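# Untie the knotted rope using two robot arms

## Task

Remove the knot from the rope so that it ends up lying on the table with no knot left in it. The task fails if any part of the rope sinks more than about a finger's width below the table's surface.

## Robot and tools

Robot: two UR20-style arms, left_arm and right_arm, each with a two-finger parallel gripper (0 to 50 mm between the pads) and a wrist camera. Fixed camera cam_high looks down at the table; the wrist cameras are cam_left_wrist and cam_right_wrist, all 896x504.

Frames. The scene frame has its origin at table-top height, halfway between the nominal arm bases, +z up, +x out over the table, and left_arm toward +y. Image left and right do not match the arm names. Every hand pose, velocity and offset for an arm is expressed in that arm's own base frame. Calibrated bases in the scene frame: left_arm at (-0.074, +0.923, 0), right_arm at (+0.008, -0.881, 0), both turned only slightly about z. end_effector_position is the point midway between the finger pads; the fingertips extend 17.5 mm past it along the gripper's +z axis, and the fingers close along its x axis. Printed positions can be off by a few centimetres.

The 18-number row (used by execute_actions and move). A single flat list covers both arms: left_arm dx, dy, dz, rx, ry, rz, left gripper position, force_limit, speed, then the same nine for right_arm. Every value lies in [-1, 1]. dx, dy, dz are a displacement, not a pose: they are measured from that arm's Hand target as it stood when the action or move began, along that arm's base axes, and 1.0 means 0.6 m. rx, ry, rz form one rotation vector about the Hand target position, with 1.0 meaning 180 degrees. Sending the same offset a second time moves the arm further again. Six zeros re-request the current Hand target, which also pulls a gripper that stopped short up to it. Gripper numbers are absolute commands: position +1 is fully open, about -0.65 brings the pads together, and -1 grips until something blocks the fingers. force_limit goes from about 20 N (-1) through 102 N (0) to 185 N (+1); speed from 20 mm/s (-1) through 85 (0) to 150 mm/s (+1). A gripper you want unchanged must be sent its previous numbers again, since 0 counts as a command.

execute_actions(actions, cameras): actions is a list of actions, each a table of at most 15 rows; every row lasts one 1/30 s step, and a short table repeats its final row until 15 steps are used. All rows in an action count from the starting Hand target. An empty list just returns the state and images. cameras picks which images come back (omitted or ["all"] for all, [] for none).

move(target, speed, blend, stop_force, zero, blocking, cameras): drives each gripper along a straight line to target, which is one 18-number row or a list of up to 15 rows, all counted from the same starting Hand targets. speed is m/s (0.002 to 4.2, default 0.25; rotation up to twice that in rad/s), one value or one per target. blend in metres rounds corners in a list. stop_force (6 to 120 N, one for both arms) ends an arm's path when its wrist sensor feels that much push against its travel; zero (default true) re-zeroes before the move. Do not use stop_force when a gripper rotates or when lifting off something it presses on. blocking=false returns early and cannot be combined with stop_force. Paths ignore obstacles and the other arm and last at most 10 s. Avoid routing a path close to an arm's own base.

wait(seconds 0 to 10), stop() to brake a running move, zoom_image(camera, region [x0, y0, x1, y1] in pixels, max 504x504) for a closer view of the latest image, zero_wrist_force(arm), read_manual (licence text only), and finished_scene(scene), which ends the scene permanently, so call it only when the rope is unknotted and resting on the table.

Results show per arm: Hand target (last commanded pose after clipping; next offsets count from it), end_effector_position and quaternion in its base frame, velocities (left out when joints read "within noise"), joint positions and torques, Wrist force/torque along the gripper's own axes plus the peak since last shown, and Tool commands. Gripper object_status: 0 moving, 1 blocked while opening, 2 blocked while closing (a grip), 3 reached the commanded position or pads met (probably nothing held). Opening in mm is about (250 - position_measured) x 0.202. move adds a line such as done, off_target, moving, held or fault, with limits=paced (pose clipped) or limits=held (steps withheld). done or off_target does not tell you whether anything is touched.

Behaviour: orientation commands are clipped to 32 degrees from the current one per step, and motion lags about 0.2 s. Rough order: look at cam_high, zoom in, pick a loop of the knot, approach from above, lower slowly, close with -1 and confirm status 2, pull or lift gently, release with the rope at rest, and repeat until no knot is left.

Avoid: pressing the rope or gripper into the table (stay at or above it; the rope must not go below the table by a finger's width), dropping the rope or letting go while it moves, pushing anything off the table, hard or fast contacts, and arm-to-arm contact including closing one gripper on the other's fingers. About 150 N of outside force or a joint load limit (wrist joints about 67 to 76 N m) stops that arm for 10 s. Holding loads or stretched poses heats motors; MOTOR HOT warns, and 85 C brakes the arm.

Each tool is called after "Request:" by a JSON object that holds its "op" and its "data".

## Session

Request:
{"op": "execute_actions", "data": {"actions": []}}

Scene clock: 0.00 s.
left_arm: end_effector_position=(+0.8842, -0.7303, +0.1306) position_measured=3 object_status=3 end_effector_quat_wxyz=(+0.189, +0.005, +0.969, +0.161) | right_arm: end_effector_position=(+1.8376, +0.2207, +0.3538) position_measured=3 object_status=3 end_effector_quat_wxyz=(-0.034, +0.887, -0.376, +0.267)
Joint positions: left_arm=[-1.012 -1.018 1.833 -2.308 -1.073 -2.593] | right_arm=[3.42 -2.787 -0.306 -1.142 1.295 2.584]
Joint velocities: within noise
Joint torques (N m): no reading
Motor temperatures (°C): left_arm=[33 37 36 40 36 41] | right_arm=[36 43 38 37 43 35]
Wrist force (N): no reading
Wrist torque (N m): no reading
Wrist force, peak (N): no reading
Hand target: left_arm +0.8842, -0.7303, +0.1306; +0.189, +0.005, +0.969, +0.161 | right_arm +1.8376, +0.2207, +0.3538; -0.034, +0.887, -0.376, +0.267
Tool commands: left_gripper/position=+1.0 left_gripper/force_limit=+1.0 left_gripper/speed=+1.0 right_gripper/position=+1.0 right_gripper/force_limit=+1.0 right_gripper/speed=+1.0
camera_calibration:
cam_left_wrist: T_world_to_cam=[[-0.941535, 0.0418511, -0.334305, 0.915234], [-0.189741, 0.754072, 0.628788, 0.64634], [0.278405, 0.655457, -0.702044, 0.457082], [0, 0, 0, 1]] pos_world=[0.857108, -0.825288, 0.220448]
cam_right_wrist: T_world_to_cam=[[0.626459, -0.649745, 0.430558, -1.15341], [-0.755032, -0.643038, 0.128172, 1.49584], [0.193586, -0.40538, -0.893416, 0.185178], [0, 0, 0, 1]] pos_world=[1.81613, 0.287527, 0.470327]

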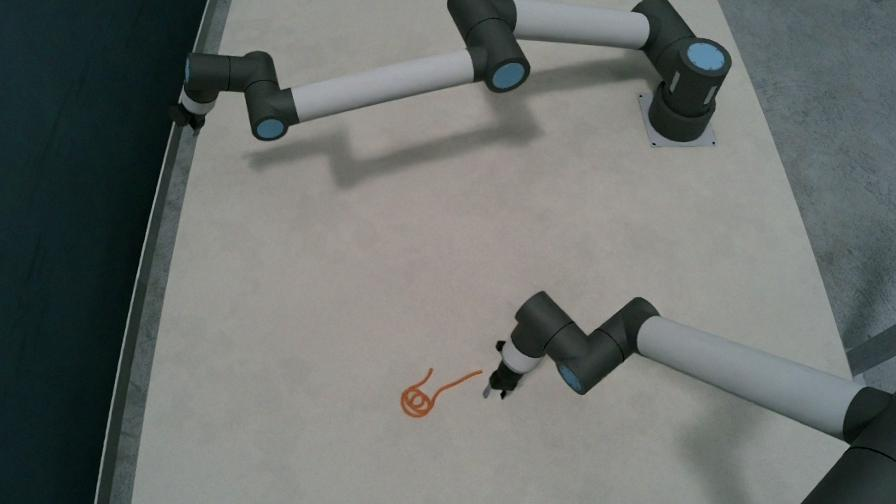

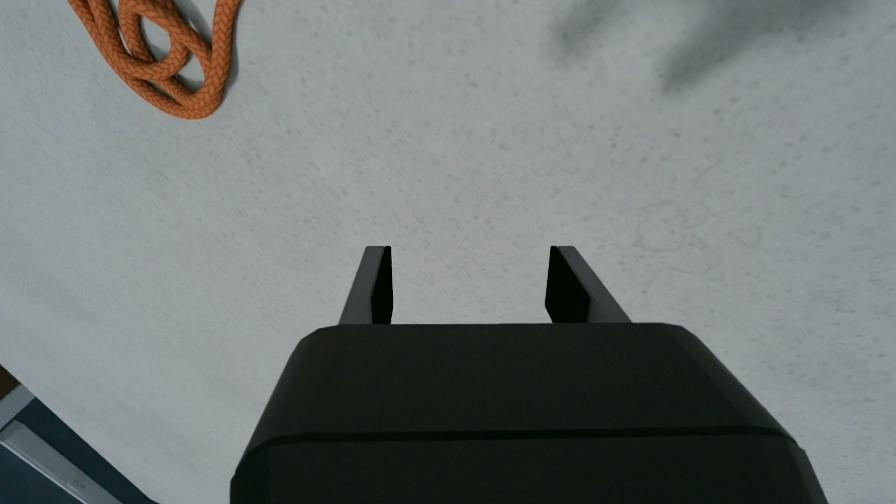

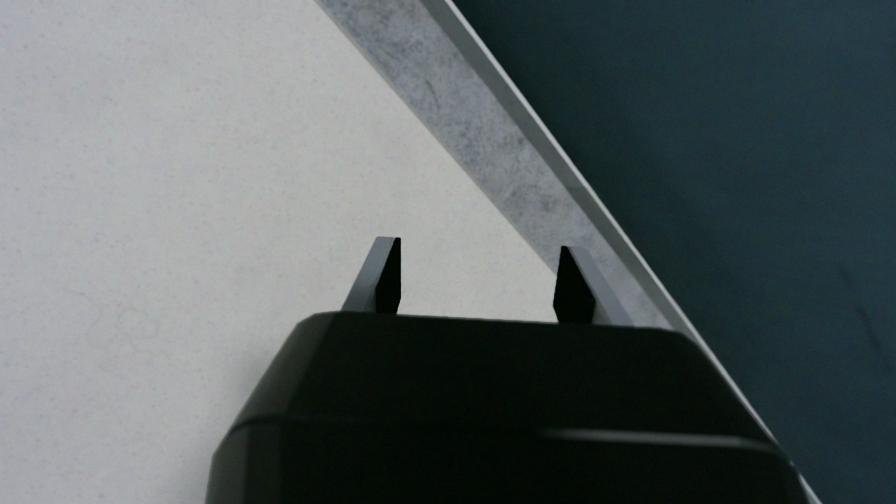

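Request:
{"op": "zoom_image", "data": {"camera": "cam_high", "region": [390, 355, 490, 425]}}

Request:
{"op": "zoom_image", "data": {"camera": "cam_left_wrist", "region": [0, 0, 280, 150]}}

Scaled by 5.040 from the camera's 896x504 image, which has a finer 1280x720 frame.

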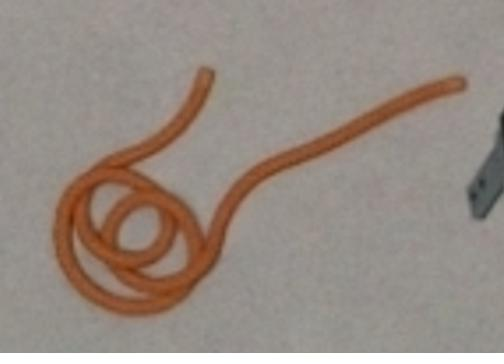

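Scaled by 1.800 from the camera's 896x504 image, which has a finer 1280x720 frame.

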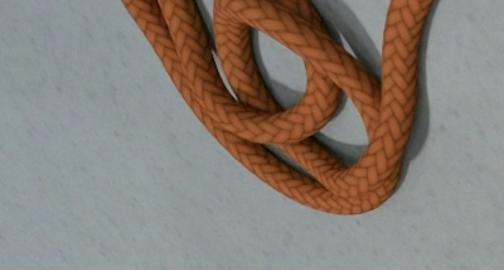

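Request:
{"op": "move", "data": {"target": [0.3647, -0.0137, 0.0323, -0.103, 0.121, 0.0032, 0.2, 0, -0.5, -0.7293, 0.4655, 0.1603, -0.0991, 0.1664, 0.5026, 0.2, 0, -0.5], "speed": 0.5, "cameras": ["cam_left_wrist"]}}

Request:
{"op": "zoom_image", "data": {"camera": "cam_left_wrist", "region": [290, 0, 690, 250]}}

Scene clock: 76.90 s.
left_arm: end_effector_position=(+1.1030, -0.7385, +0.1500) position_measured=123 object_status=3 end_effector_quat_wxyz=(+0.001, +0.000, +1.000, +0.001) | right_arm: end_effector_position=(+1.4001, +0.4999, +0.4499) position_measured=123 object_status=3 end_effector_quat_wxyz=(+0.000, +0.917, +0.399, +0.000)
Joint positions: left_arm=[-0.743 -0.878 1.477 -2.17 -1.567 -2.314] | right_arm=[3.62 -2.323 -0.925 -1.464 1.571 1.229]
Joint velocities: within noise
Joint torques (N m): left_arm=[18.28 -215.19 -101.9 -0.61 -4.92 4.24] | right_arm=[38.97 313.31 87.67 1.16 -3.04 -6.3]
Motor temperatures (°C): left_arm=[33 37 36 40 36 40] | right_arm=[35 43 38 37 42 35]
Wrist force (N): left_arm=[-1.6 1.1 0.8] | right_arm=[-0.1 0.8 -0.6]
Wrist torque (N m): left_arm=[-0.17 -0.12 0.11] | right_arm=[0.12 -0.13 0.05]
Wrist force, peak (N): left_arm=[-2.4 2.4 1.4] | right_arm=[1.6 2.7 0.5]
Hand target: left_arm +1.1030, -0.7385, +0.1500; +0.001, +0.000, +1.000, +0.001 | right_arm +1.4000, +0.5000, +0.4500; +0.000, +0.917, +0.399, +0.000
Off the commanded pose: left_arm 0.000 m, 0 deg | right_arm 0.000 m, 0 deg.
move: done
camera_calibration:
cam_left_wrist: T_world_to_cam=[[-0.999123, -0.0169699, 0.0382725, 1.09228], [-0.000745362, 0.921232, 0.389012, 0.63277], [-0.0418593, 0.388643, -0.920437, 0.604161], [0, 0, 0, 1]] pos_world=[1.11708, -0.799195, 0.268133]
Images, in order (width x height): cam_left_wrist 896x504.

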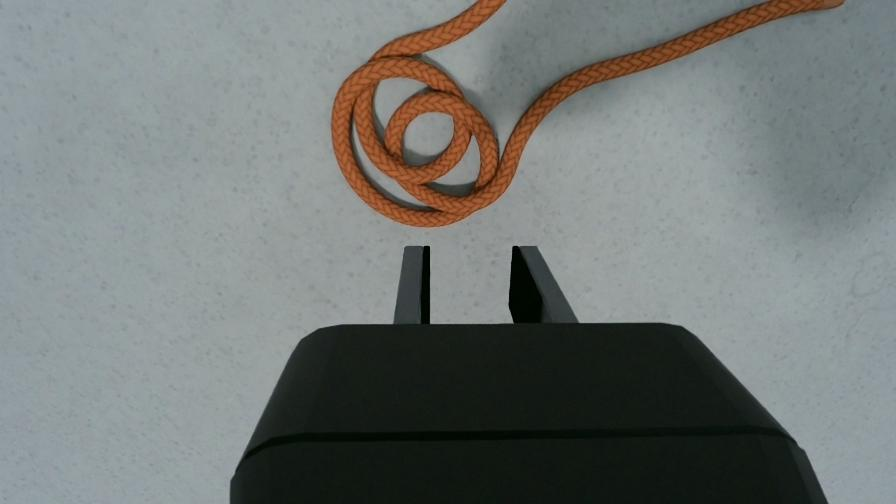

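Scaled by 1.260 from the camera's 896x504 image, which has a finer 1280x720 frame.

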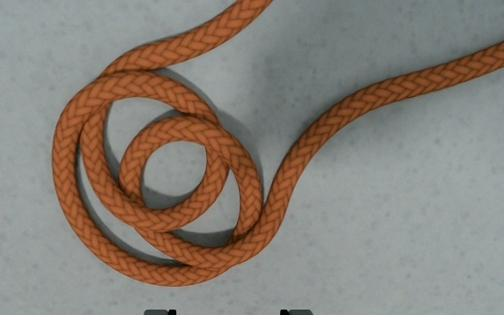

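Request:
{"op": "move", "data": {"target": [0, 0, 0, 0, 0, 0, 0.2, 0, -0.5, -0.6667, 0.5, -0.1667, 0.0104, -0.155, 0.5099, 0.2, 0, -0.5], "speed": 0.5, "cameras": ["cam_left_wrist", "cam_right_wrist"]}}

Request:
{"op": "zoom_image", "data": {"camera": "cam_left_wrist", "region": [320, 40, 520, 240]}}

Request:
{"op": "zoom_image", "data": {"camera": "cam_left_wrist", "region": [320, 40, 430, 150]}}

Request:
{"op": "zoom_image", "data": {"camera": "cam_left_wrist", "region": [410, 70, 520, 230]}}

Scene clock: 83.60 s.
left_arm: end_effector_position=(+1.1030, -0.7385, +0.1500) position_measured=123 object_status=3 end_effector_quat_wxyz=(+0.001, +0.000, +1.000, +0.001) | right_arm: end_effector_position=(+1.0001, +0.7999, +0.3500) position_measured=123 object_status=3 end_effector_quat_wxyz=(+0.073, +0.330, +0.919, +0.204)
Joint positions: left_arm=[-0.743 -0.878 1.477 -2.17 -1.567 -2.314] | right_arm=[3.967 -2.031 -1.724 -0.522 1.595 -0.049]
Joint velocities: within noise
Joint torques (N m): left_arm=[18.02 -225.05 -80.49 -1.88 -3.12 3.73] | right_arm=[35.6 238.33 73.15 19.56 4.33 -6.81]
Motor temperatures (°C): left_arm=[33 37 36 40 36 40] | right_arm=[35 43 38 37 42 35]
Wrist force (N): left_arm=[-1.1 0.6 0.9] | right_arm=[0.7 0.4 -0.2]
Wrist torque (N m): left_arm=[-0.27 -0.21 0.11] | right_arm=[-0.09 -0.17 0.00]
Wrist force, peak (N): left_arm=[-1.3 1.5 1.2] | right_arm=[0.3 4.5 -1.0]
Hand target: left_arm +1.1030, -0.7385, +0.1500; +0.001, +0.000, +1.000, +0.001 | right_arm +1.0000, +0.8000, +0.3500; +0.073, +0.330, +0.919, +0.204
Off the commanded pose: left_arm 0.000 m, 0 deg | right_arm 0.000 m, 0 deg.
move: done
camera_calibration:
cam_left_wrist: T_world_to_cam=[[-0.999123, -0.0169699, 0.0382725, 1.09228], [-0.000745362, 0.921232, 0.389012, 0.63277], [-0.0418593, 0.388643, -0.920437, 0.604161], [0, 0, 0, 1]] pos_world=[1.11708, -0.799195, 0.268133]
cam_right_wrist: T_world_to_cam=[[-0.791155, 0.609167, -0.0546763, 0.329788], [0.373044, 0.551462, 0.746142, -1.06351], [0.484677, 0.569918, -0.663538, -0.572979], [0, 0, 0, 1]] pos_world=[0.935358, 0.712138, 0.431365]
Images, in order (width x height): cam_left_wrist 896x504, cam_right_wrist 896x504.

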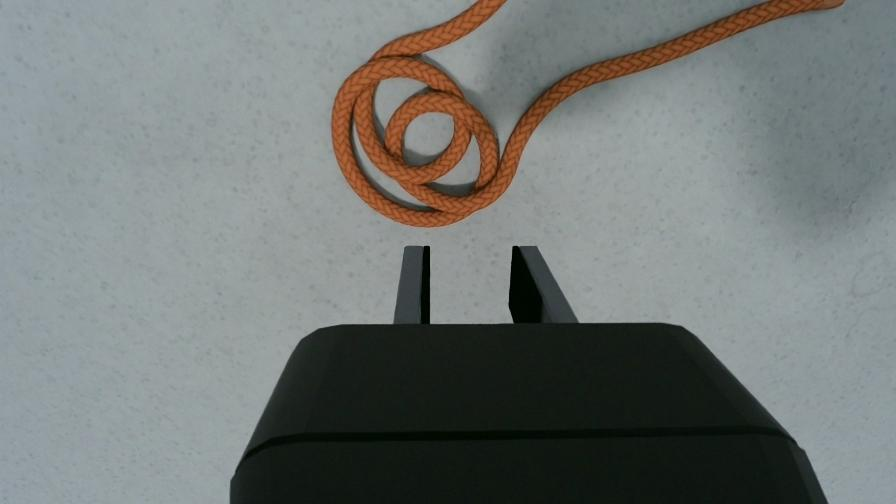

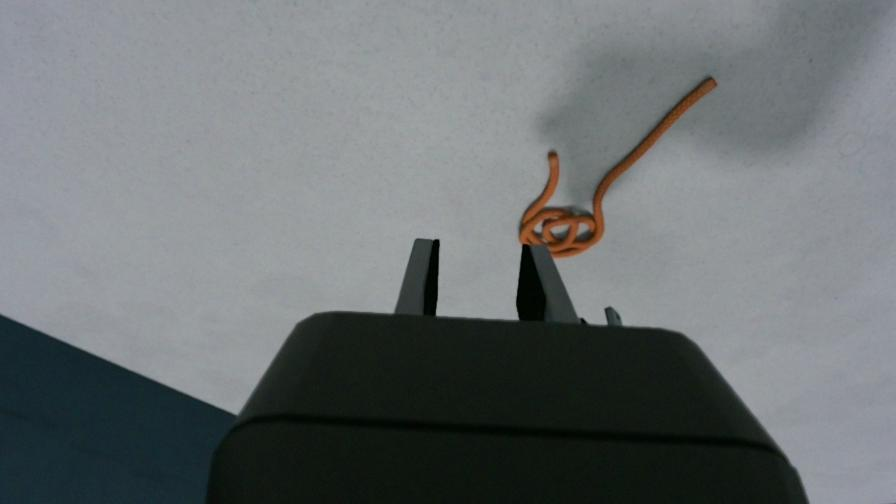

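Scaled by 2.520 from the camera's 896x504 image, which has a finer 1280x720 frame.

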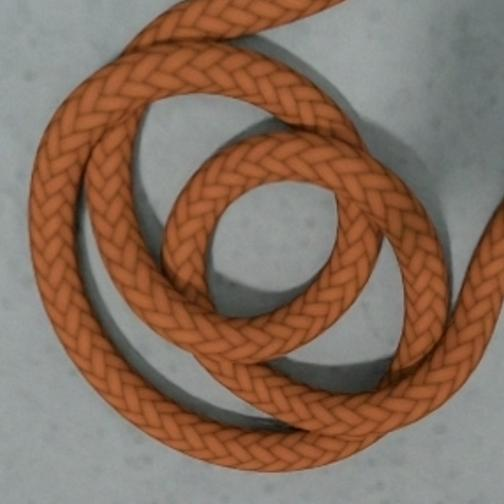

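Scaled by 4.582 from the camera's 896x504 image, which has a finer 1280x720 frame.

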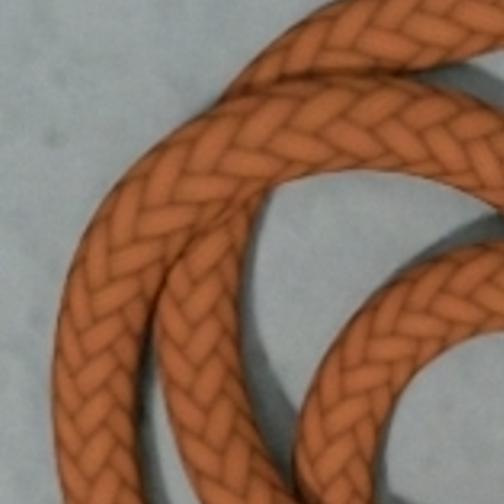

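Scaled by 3.150 from the camera's 896x504 image, which has a finer 1280x720 frame.

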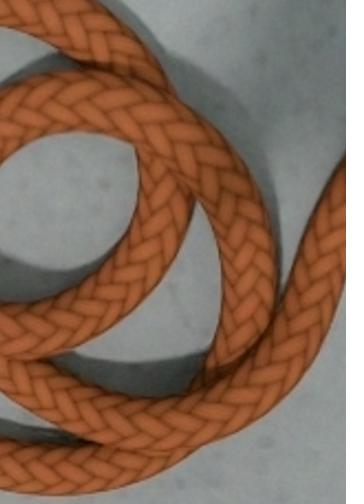

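Request:
{"op": "move", "data": {"target": [0.0533, -0.0158, -0.0833, 0, 0, -0.6278, 0.1, 0, -0.5, 0, 0, 0, 0, 0, 0, 0.2, 0, -0.5], "speed": 0.5, "cameras": ["cam_left_wrist", "cam_right_wrist"]}}

Request:
{"op": "zoom_image", "data": {"camera": "cam_left_wrist", "region": [300, 60, 660, 330]}}

Request:
{"op": "zoom_image", "data": {"camera": "cam_right_wrist", "region": [480, 40, 780, 290]}}

Scene clock: 218.30 s.
left_arm: end_effector_position=(+1.1350, -0.7480, +0.1000) position_measured=138 object_status=3 end_effector_quat_wxyz=(+0.002, +0.834, +0.552, +0.000) | right_arm: end_effector_position=(+1.0000, +0.8000, +0.3500) position_measured=123 object_status=3 end_effector_quat_wxyz=(+0.073, +0.330, +0.919, +0.204)
Joint positions: left_arm=[-0.731 -0.814 1.436 -2.197 -1.572 -0.33] | right_arm=[3.967 -2.031 -1.724 -0.522 1.595 -0.049]
Joint velocities: within noise
Joint torques (N m): left_arm=[20.43 -225.19 -100.21 -0.46 -4.68 4.98] | right_arm=[31.79 220.16 86.27 12.74 2.82 -6.78]
Motor temperatures (°C): left_arm=[33 37 36 40 35 40] | right_arm=[35 43 38 37 42 35]
Wrist force (N): left_arm=[-0.5 0.4 0.9] | right_arm=[0.9 0.6 -0.2]
Wrist torque (N m): left_arm=[-0.30 -0.31 0.12] | right_arm=[-0.05 -0.21 -0.01]
Wrist force, peak (N): left_arm=[-1.5 1.0 1.4] | right_arm=[1.1 0.7 0.1]
Hand target: left_arm +1.1350, -0.7480, +0.1000; +0.002, +0.834, +0.552, +0.000 | right_arm +1.0000, +0.8000, +0.3500; +0.073, +0.330, +0.919, +0.204
Off the commanded pose: left_arm 0.000 m, 0 deg | right_arm 0.000 m, 0 deg.
move: done
camera_calibration:
cam_left_wrist: T_world_to_cam=[[0.374665, 0.92637, 0.0382678, 0.272339], [0.848305, -0.359165, 0.389075, -1.26038], [0.374172, -0.11331, -0.920411, -0.284467], [0, 0, 0, 1]] pos_world=[1.07359, -0.737203, 0.218133]
cam_right_wrist: T_world_to_cam=[[-0.791279, 0.609003, -0.0547028, 0.329892], [0.372876, 0.551505, 0.746194, -1.06342], [0.484603, 0.570051, -0.663477, -0.57304], [0, 0, 0, 1]] pos_world=[0.935258, 0.712238, 0.431365]
Images, in order (width x height): cam_left_wrist 896x504, cam_right_wrist 896x504.

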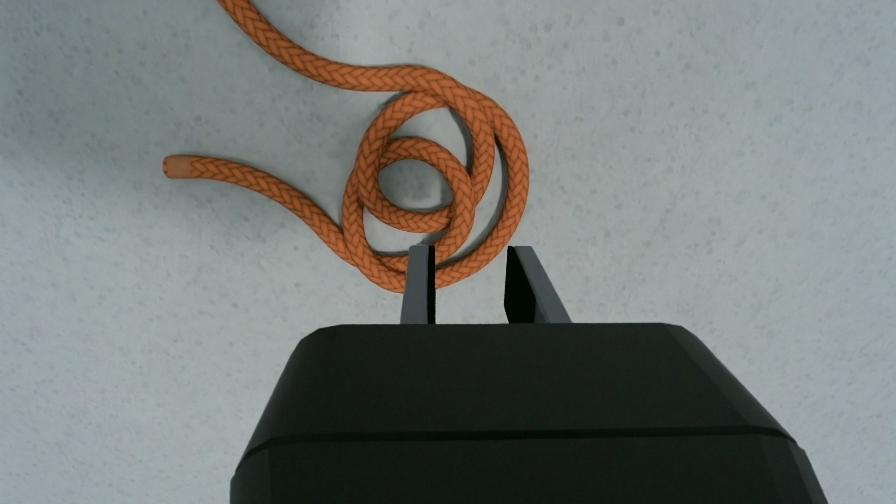

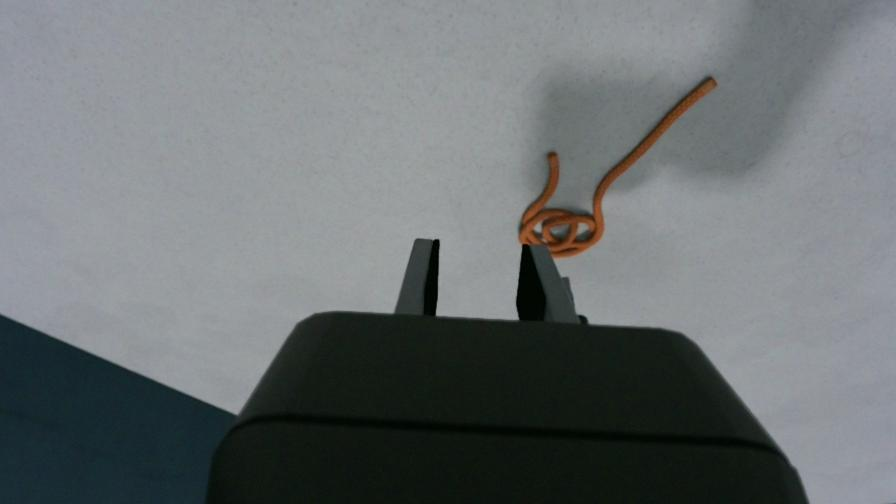

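Scaled by 1.400 from the camera's 896x504 image, which has a finer 1280x720 frame.

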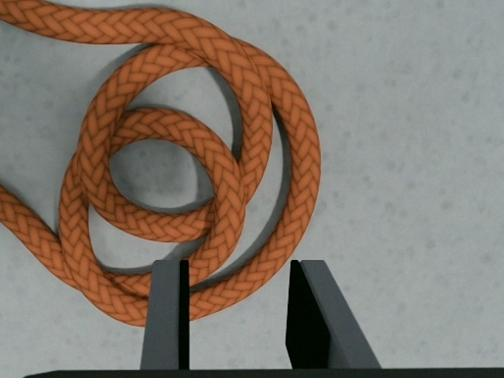

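Scaled by 1.680 from the camera's 896x504 image, which has a finer 1280x720 frame.

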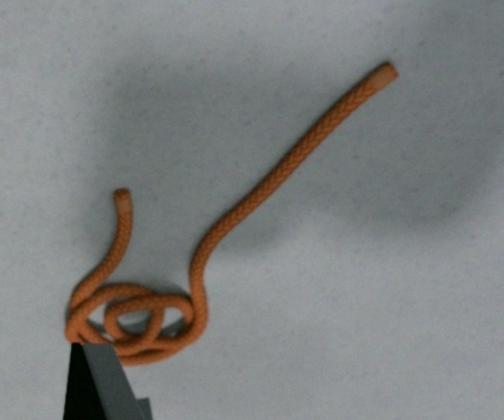

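Request:
{"op": "move", "data": {"target": [-0.0088, 0.0125, -0.0833, 0, 0, 0, 0.1, 0, -0.5, 0, 0, 0, 0, 0, 0, 0.2, 0, -0.5], "speed": 0.2, "cameras": ["cam_left_wrist"]}}

Request:
{"op": "zoom_image", "data": {"camera": "cam_left_wrist", "region": [300, 80, 660, 350]}}

Scene clock: 256.93 s.
left_arm: end_effector_position=(+1.1298, -0.7405, +0.0502) position_measured=138 object_status=3 end_effector_quat_wxyz=(+0.002, +0.834, +0.552, +0.000) | right_arm: end_effector_position=(+1.0000, +0.8000, +0.3500) position_measured=123 object_status=3 end_effector_quat_wxyz=(+0.073, +0.330, +0.919, +0.204)
Joint positions: left_arm=[-0.729 -0.787 1.467 -2.254 -1.572 -0.328] | right_arm=[3.967 -2.031 -1.724 -0.522 1.595 -0.049]
Joint velocities: within noise
Joint torques (N m): left_arm=[18.93 -227.33 -67.31 -17.51 -4.55 3.98] | right_arm=[25.97 208.3 78.32 10.77 2.42 -6.34]
Motor temperatures (°C): left_arm=[33 37 36 40 35 40] | right_arm=[35 43 38 37 42 35]
Wrist force (N): left_arm=[-0.6 1.1 0.8] | right_arm=[0.7 0.7 0.0]
Wrist torque (N m): left_arm=[-0.18 -0.25 0.09] | right_arm=[-0.04 -0.17 0.00]
Wrist force, peak (N): left_arm=[-0.7 1.1 2.5] | right_arm=[1.0 0.9 0.0]
Hand target: left_arm +1.1297, -0.7405, +0.0500; +0.002, +0.834, +0.552, +0.000 | right_arm +1.0000, +0.8000, +0.3500; +0.073, +0.330, +0.919, +0.204
Off the commanded pose: left_arm 0.000 m, 0 deg | right_arm 0.000 m, 0 deg.
move: done
camera_calibration:
cam_left_wrist: T_world_to_cam=[[0.374869, 0.926285, 0.0383188, 0.268958], [0.848252, -0.359381, 0.388991, -1.23398], [0.374088, -0.113317, -0.920444, -0.327417], [0, 0, 0, 1]] pos_world=[1.06839, -0.729703, 0.168333]
Images, in order (width x height): cam_left_wrist 896x504.

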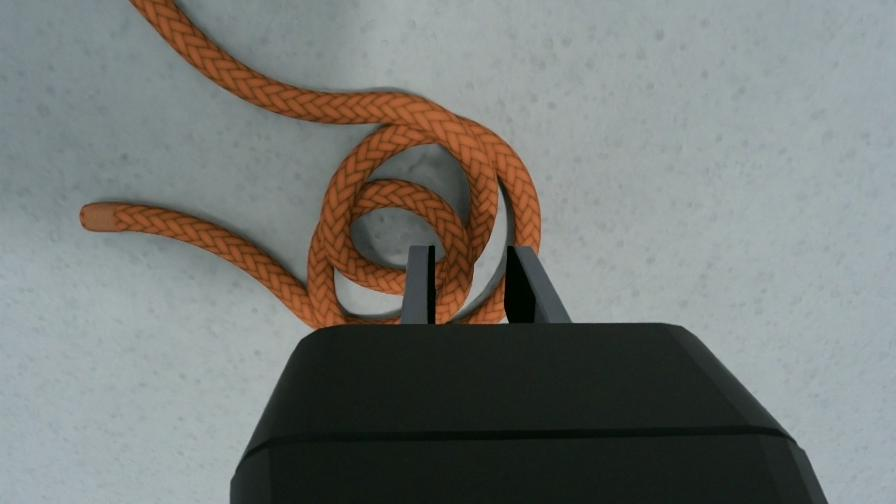

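Scaled by 1.400 from the camera's 896x504 image, which has a finer 1280x720 frame.

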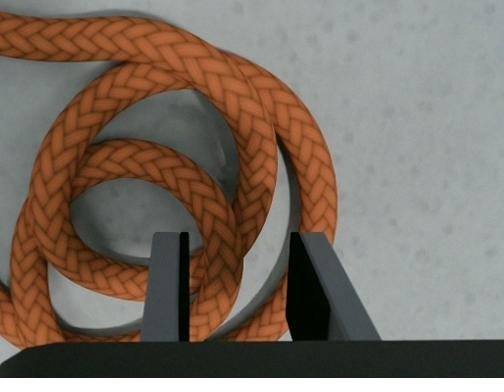

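Request:
{"op": "zoom_image", "data": {"camera": "cam_left_wrist", "region": [380, 180, 560, 330]}}

Scaled by 2.800 from the camera's 896x504 image, which has a finer 1280x720 frame.

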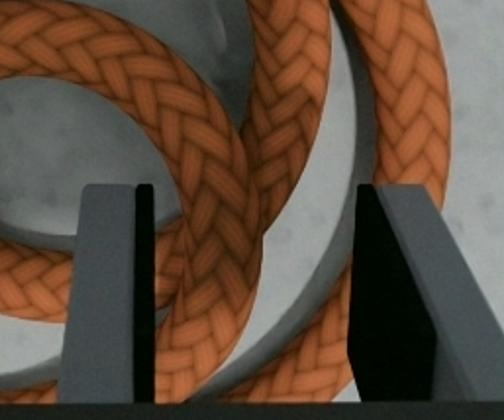

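Request:
{"op": "move", "data": {"target": [0.003, -0.0056, -0.0367, 0, 0, 0, 0.1, 0, -0.5, 0, 0, 0, 0, 0, 0, 0.2, 0, -0.5], "speed": 0.025, "stop_force": 8, "cameras": ["cam_left_wrist"]}}

Request:
{"op": "zoom_image", "data": {"camera": "cam_left_wrist", "region": [380, 200, 560, 330]}}

Scene clock: 280.30 s.
left_arm: end_effector_position=(+1.1316, -0.7438, +0.0280) position_measured=138 object_status=3 end_effector_quat_wxyz=(+0.002, +0.834, +0.552, +0.000) | right_arm: end_effector_position=(+1.0000, +0.8000, +0.3500) position_measured=123 object_status=3 end_effector_quat_wxyz=(+0.073, +0.330, +0.919, +0.204)
Joint positions: left_arm=[-0.73 -0.767 1.465 -2.272 -1.572 -0.329] | right_arm=[3.967 -2.031 -1.724 -0.522 1.595 -0.049]
Joint velocities: within noise
Joint torques (N m): left_arm=[-19.77 -228.99 -89.06 -16.08 -3.41 -3.11] | right_arm=[26.88 196.04 78.96 7.8 2.39 -6.81]
Motor temperatures (°C): left_arm=[33 37 36 40 35 40] | right_arm=[35 43 38 37 42 35]
Wrist force (N): left_arm=[-0.8 1.1 0.8] | right_arm=[0.5 0.5 -0.1]
Wrist torque (N m): left_arm=[-0.21 -0.22 0.09] | right_arm=[-0.07 -0.14 0.00]
Wrist force, peak (N): left_arm=[-1.1 1.5 0.8] | right_arm=[1.0 1.0 0.0]
Hand target: left_arm +1.1315, -0.7438, +0.0280; +0.002, +0.834, +0.552, +0.000 | right_arm +1.0000, +0.8000, +0.3500; +0.073, +0.330, +0.919, +0.204
Off the commanded pose: left_arm 0.000 m, 0 deg | right_arm 0.000 m, 0 deg.
move: done
camera_calibration:
cam_left_wrist: T_world_to_cam=[[0.374869, 0.926285, 0.0383188, 0.272283], [0.848252, -0.359381, 0.388991, -1.2281], [0.374088, -0.113317, -0.920444, -0.34891], [0, 0, 0, 1]] pos_world=[1.07019, -0.733103, 0.146133]
Images, in order (width x height): cam_left_wrist 896x504.

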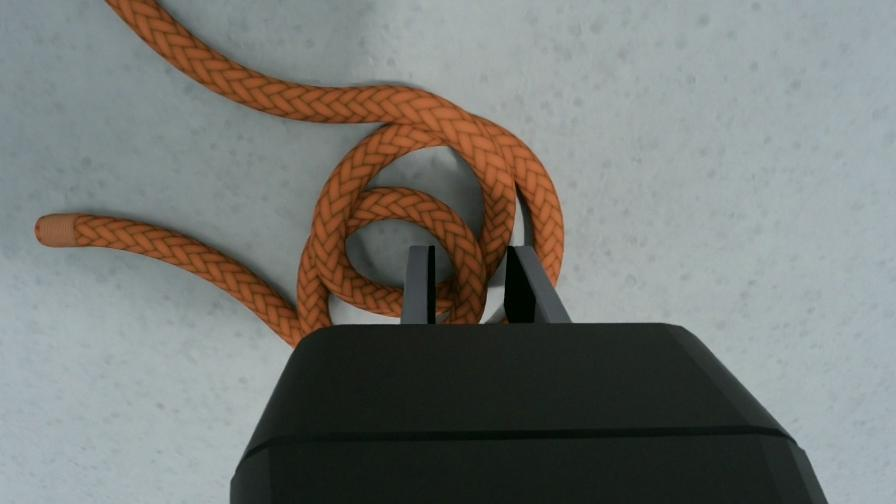

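Scaled by 2.800 from the camera's 896x504 image, which has a finer 1280x720 frame.

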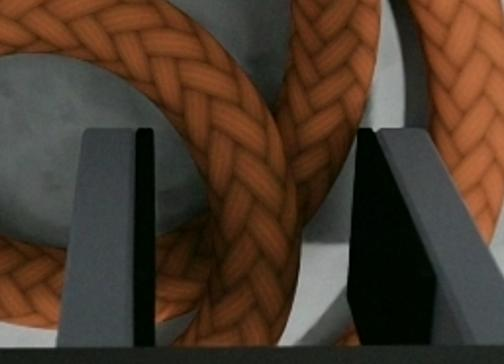

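Request:
{"op": "move", "data": {"target": [0, 0, 0, 0, 0, 0, -1, -0.8, -0.5, 0, 0, 0, 0, 0, 0, 0.2, 0, -0.5], "speed": 0.05, "cameras": ["cam_left_wrist"]}}

Request:
{"op": "zoom_image", "data": {"camera": "cam_left_wrist", "region": [380, 200, 560, 330]}}

Scene clock: 284.10 s.
left_arm: end_effector_position=(+1.1315, -0.7438, +0.0280) position_measured=204 object_status=2 end_effector_quat_wxyz=(+0.002, +0.834, +0.552, +0.000) | right_arm: end_effector_position=(+1.0000, +0.8000, +0.3500) position_measured=123 object_status=3 end_effector_quat_wxyz=(+0.073, +0.330, +0.919, +0.204)
Joint positions: left_arm=[-0.73 -0.767 1.465 -2.272 -1.572 -0.329] | right_arm=[3.967 -2.031 -1.724 -0.522 1.595 -0.049]
Joint velocities: within noise
Joint torques (N m): left_arm=[-19.04 -235.82 -73.44 -12.58 -1.1 -2.59] | right_arm=[23.01 199.67 81.38 6.19 2.22 -6.53]
Motor temperatures (°C): left_arm=[33 37 36 40 35 40] | right_arm=[35 43 38 37 42 35]
Wrist force (N): left_arm=[-0.8 1.3 0.4] | right_arm=[0.7 0.8 -0.2]
Wrist torque (N m): left_arm=[-0.18 -0.22 0.09] | right_arm=[0.00 -0.18 0.00]
Wrist force, peak (N): left_arm=[-0.9 1.2 1.4] | right_arm=[1.0 0.8 -0.1]
Hand target: left_arm +1.1315, -0.7438, +0.0280; +0.002, +0.834, +0.552, +0.000 | right_arm +1.0000, +0.8000, +0.3500; +0.073, +0.330, +0.919, +0.204
Off the commanded pose: left_arm 0.000 m, 0 deg | right_arm 0.000 m, 0 deg.
move: done
camera_calibration:
cam_left_wrist: T_world_to_cam=[[0.374869, 0.926285, 0.0383188, 0.272228], [0.848252, -0.359381, 0.388991, -1.22797], [0.374088, -0.113317, -0.920444, -0.348861], [0, 0, 0, 1]] pos_world=[1.07009, -0.733003, 0.146133]
Images, in order (width x height): cam_left_wrist 896x504.

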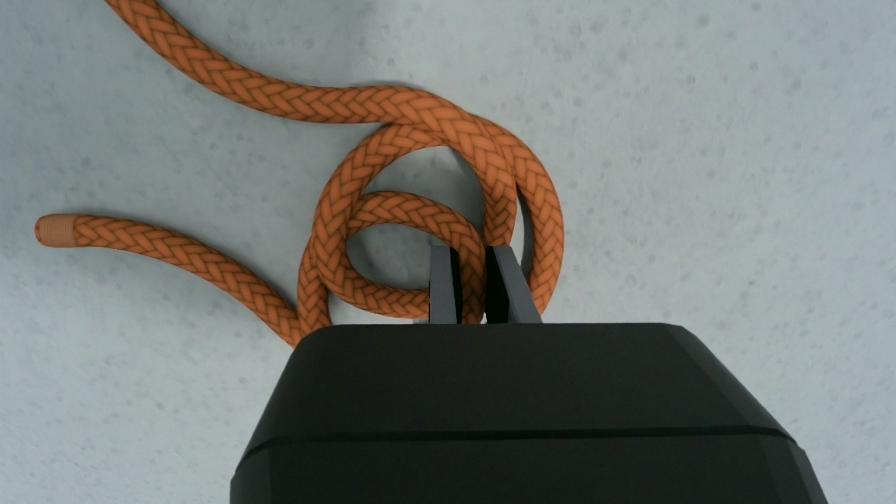

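Scaled by 2.800 from the camera's 896x504 image, which has a finer 1280x720 frame.

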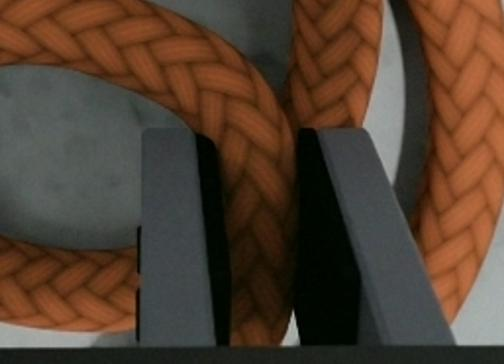

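Request:
{"op": "move", "data": {"target": [[0, 0, 0.0333, 0, 0, 0, -1, -0.8, -0.5, 0, 0, 0, 0, 0, 0, 0.2, 0, -0.5], [-0.0792, -0.0233, 0.0417, 0, 0, 0, -1, -0.8, -0.5, 0, 0, 0, 0, 0, 0, 0.2, 0, -0.5]], "speed": 0.08, "cameras": ["cam_high", "cam_left_wrist", "cam_right_wrist"]}}

Request:
{"op": "zoom_image", "data": {"camera": "cam_left_wrist", "region": [240, 40, 640, 330]}}

Request:
{"op": "zoom_image", "data": {"camera": "cam_right_wrist", "region": [480, 40, 780, 290]}}

Scene clock: 313.23 s.
left_arm: end_effector_position=(+1.0842, -0.7578, +0.0530) position_measured=204 object_status=2 end_effector_quat_wxyz=(+0.002, +0.834, +0.552, +0.000) | right_arm: end_effector_position=(+1.0000, +0.8000, +0.3500) position_measured=123 object_status=3 end_effector_quat_wxyz=(+0.073, +0.330, +0.919, +0.204)
Joint positions: left_arm=[-0.762 -0.814 1.519 -2.279 -1.572 -0.361] | right_arm=[3.967 -2.031 -1.724 -0.522 1.595 -0.049]
Joint velocities: within noise
Joint torques (N m): left_arm=[-20.51 -281.15 -69.36 -17.09 5.25 -4.55] | right_arm=[16.99 201.87 81.2 3.44 1.72 -6.6]
Motor temperatures (°C): left_arm=[33 37 36 40 35 40] | right_arm=[35 43 38 37 42 35]
Wrist force (N): left_arm=[-0.2 1.0 1.1] | right_arm=[0.7 0.5 0.0]
Wrist torque (N m): left_arm=[-0.20 -0.37 0.11] | right_arm=[-0.04 -0.18 -0.01]
Wrist force, peak (N): left_arm=[-0.8 1.0 2.5] | right_arm=[0.9 0.9 0.1]
Hand target: left_arm +1.0840, -0.7578, +0.0530; +0.002, +0.834, +0.552, +0.000 | right_arm +1.0000, +0.8000, +0.3500; +0.073, +0.330, +0.919, +0.204
Off the commanded pose: left_arm 0.000 m, 0 deg | right_arm 0.000 m, 0 deg.
move: done
camera_calibration:
cam_left_wrist: T_world_to_cam=[[0.374872, 0.926284, 0.0383198, 0.301966], [0.848251, -0.359384, 0.388991, -1.20261], [0.374088, -0.113317, -0.920444, -0.309742], [0, 0, 0, 1]] pos_world=[1.02279, -0.747003, 0.171133]
cam_right_wrist: T_world_to_cam=[[-0.791303, 0.608969, -0.0547486, 0.329958], [0.372827, 0.551543, 0.746191, -1.0634], [0.484603, 0.570051, -0.663477, -0.57304], [0, 0, 0, 1]] pos_world=[0.935258, 0.712238, 0.431365]

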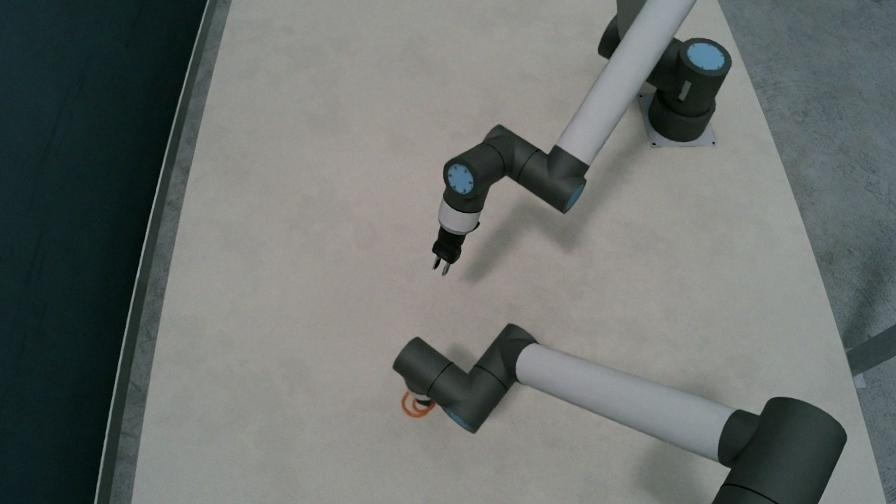

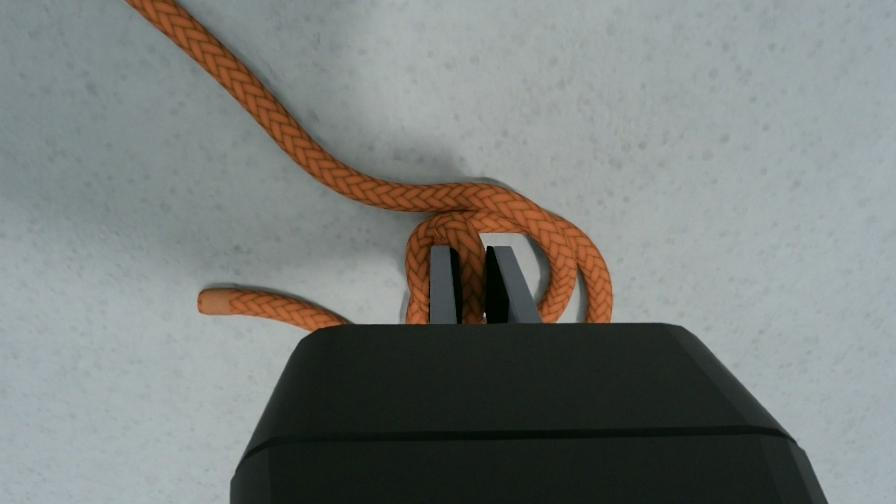

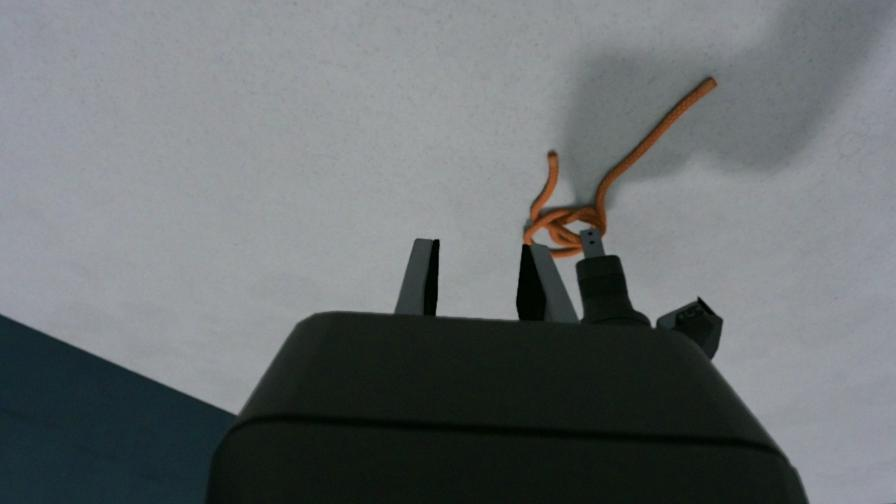

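Scaled by 1.260 from the camera's 896x504 image, which has a finer 1280x720 frame.

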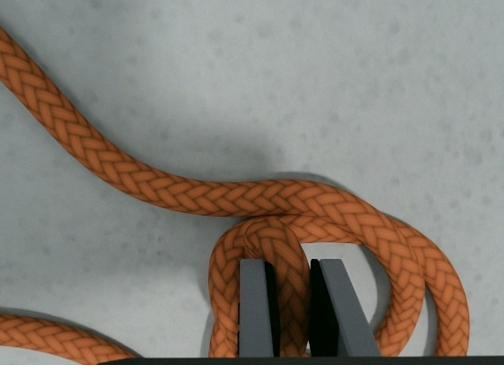

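Scaled by 1.680 from the camera's 896x504 image, which has a finer 1280x720 frame.

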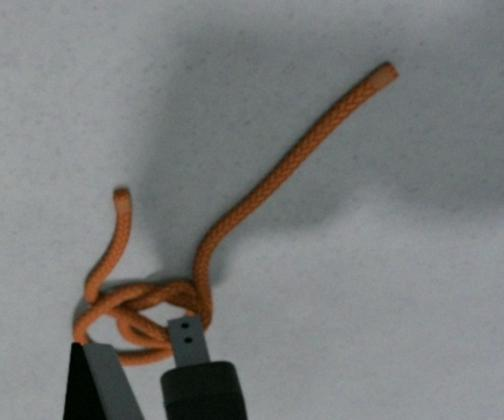

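Request:
{"op": "zoom_image", "data": {"camera": "cam_right_wrist", "region": [510, 140, 620, 265]}}

Scaled by 4.032 from the camera's 896x504 image, which has a finer 1280x720 frame.

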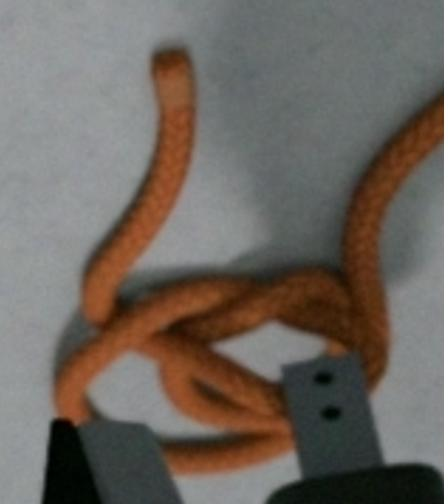

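Request:
{"op": "move", "data": {"target": [-0.1167, -0.0333, 0.0083, 0, 0, 0, -1, -0.8, -0.5, 0, 0, 0, 0, 0, 0, 0.2, 0, -0.5], "speed": 0.1, "cameras": ["cam_high", "cam_left_wrist", "cam_right_wrist"]}}

Request:
{"op": "zoom_image", "data": {"camera": "cam_right_wrist", "region": [510, 60, 730, 265]}}

Request:
{"op": "zoom_image", "data": {"camera": "cam_high", "region": [390, 355, 490, 425]}}

Scene clock: 328.33 s.
left_arm: end_effector_position=(+1.0142, -0.7777, +0.0580) position_measured=204 object_status=2 end_effector_quat_wxyz=(+0.002, +0.834, +0.552, +0.000) | right_arm: end_effector_position=(+1.0000, +0.8000, +0.3500) position_measured=123 object_status=3 end_effector_quat_wxyz=(+0.073, +0.330, +0.919, +0.204)
Joint positions: left_arm=[-0.812 -0.857 1.598 -2.315 -1.572 -0.411] | right_arm=[3.967 -2.031 -1.724 -0.522 1.595 -0.049]
Joint velocities: within noise
Joint torques (N m): left_arm=[-14.38 -263.87 -62.8 -17.77 4.78 -4.31] | right_arm=[14.12 198.44 83.39 3.28 1.64 -6.48]
Motor temperatures (°C): left_arm=[33 37 36 40 35 40] | right_arm=[35 43 38 37 42 35]
Wrist force (N): left_arm=[-0.6 0.3 0.9] | right_arm=[0.8 0.5 -0.1]
Wrist torque (N m): left_arm=[-0.32 -0.30 0.17] | right_arm=[-0.07 -0.20 -0.01]
Wrist force, peak (N): left_arm=[0.7 2.4 0.7] | right_arm=[1.1 0.7 -0.1]
Hand target: left_arm +1.0140, -0.7778, +0.0580; +0.002, +0.834, +0.552, +0.000 | right_arm +1.0000, +0.8000, +0.3500; +0.073, +0.330, +0.919, +0.204
Off the commanded pose: left_arm 0.000 m, 0 deg | right_arm 0.000 m, 0 deg.
move: done
camera_calibration:
cam_left_wrist: T_world_to_cam=[[0.374869, 0.926285, 0.0383188, 0.346544], [0.848252, -0.359381, 0.388991, -1.15236], [0.374088, -0.113317, -0.920444, -0.28122], [0, 0, 0, 1]] pos_world=[0.952787, -0.767003, 0.176133]
cam_right_wrist: T_world_to_cam=[[-0.791305, 0.608966, -0.0547445, 0.329961], [0.372864, 0.551585, 0.746142, -1.06344], [0.484571, 0.570013, -0.663533, -0.572959], [0, 0, 0, 1]] pos_world=[0.935258, 0.712238, 0.431365]

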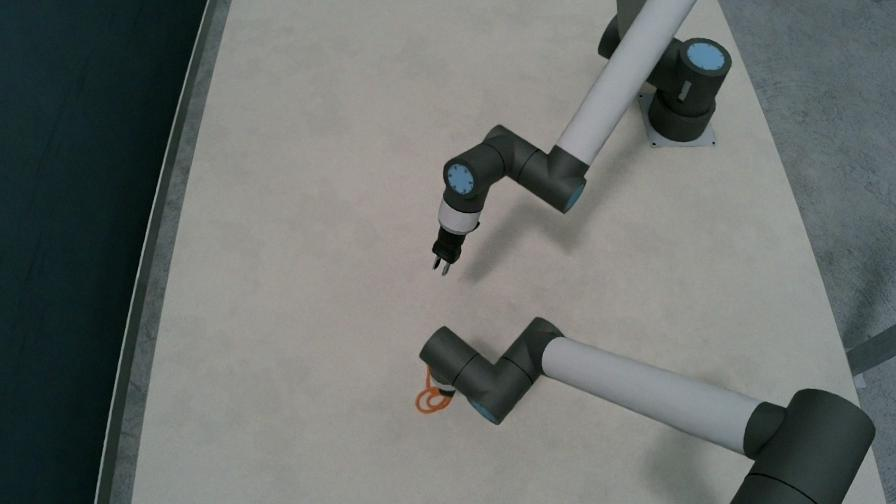

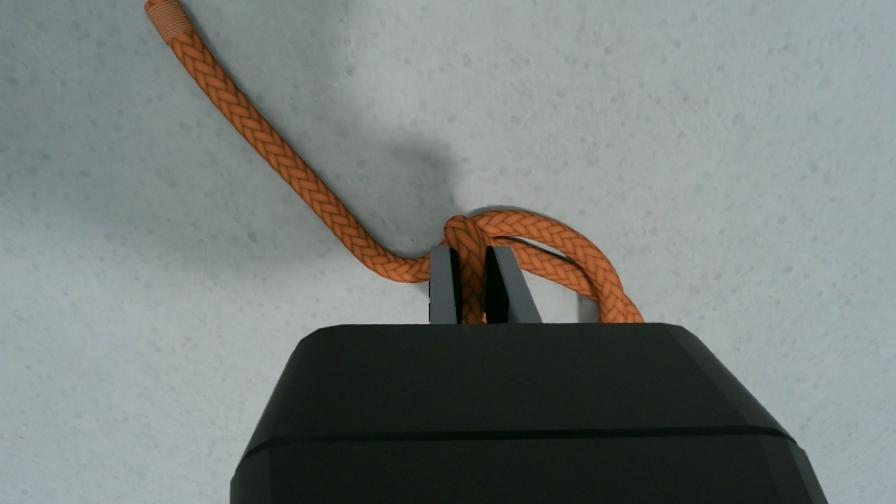

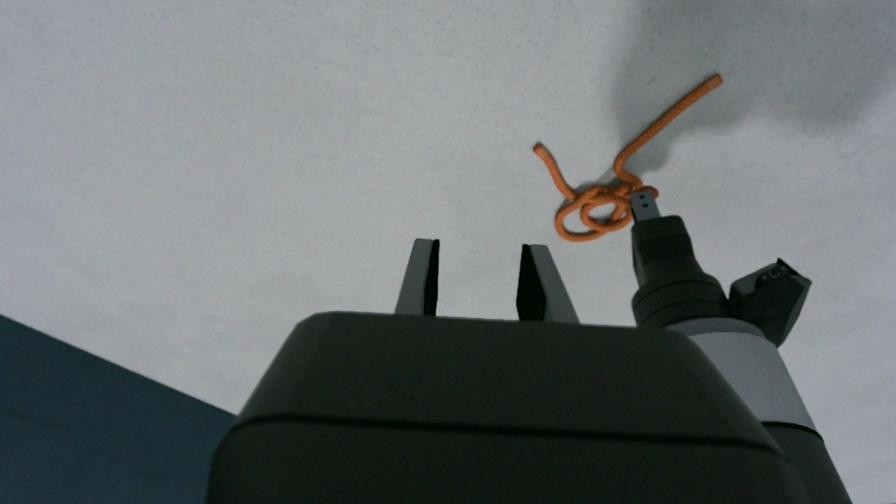

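Scaled by 2.291 from the camera's 896x504 image, which has a finer 1280x720 frame.

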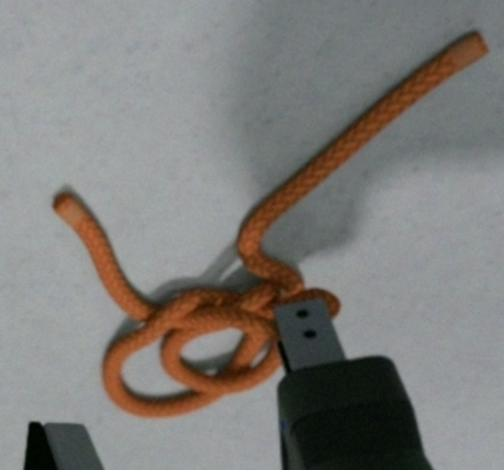

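Scaled by 5.040 from the camera's 896x504 image, which has a finer 1280x720 frame.

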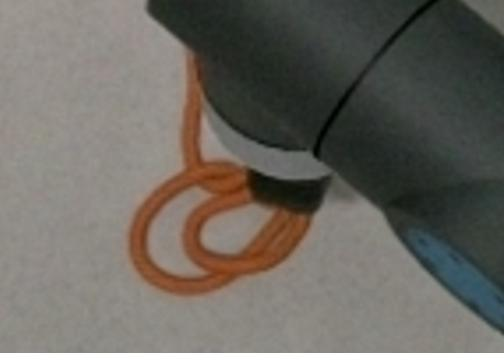

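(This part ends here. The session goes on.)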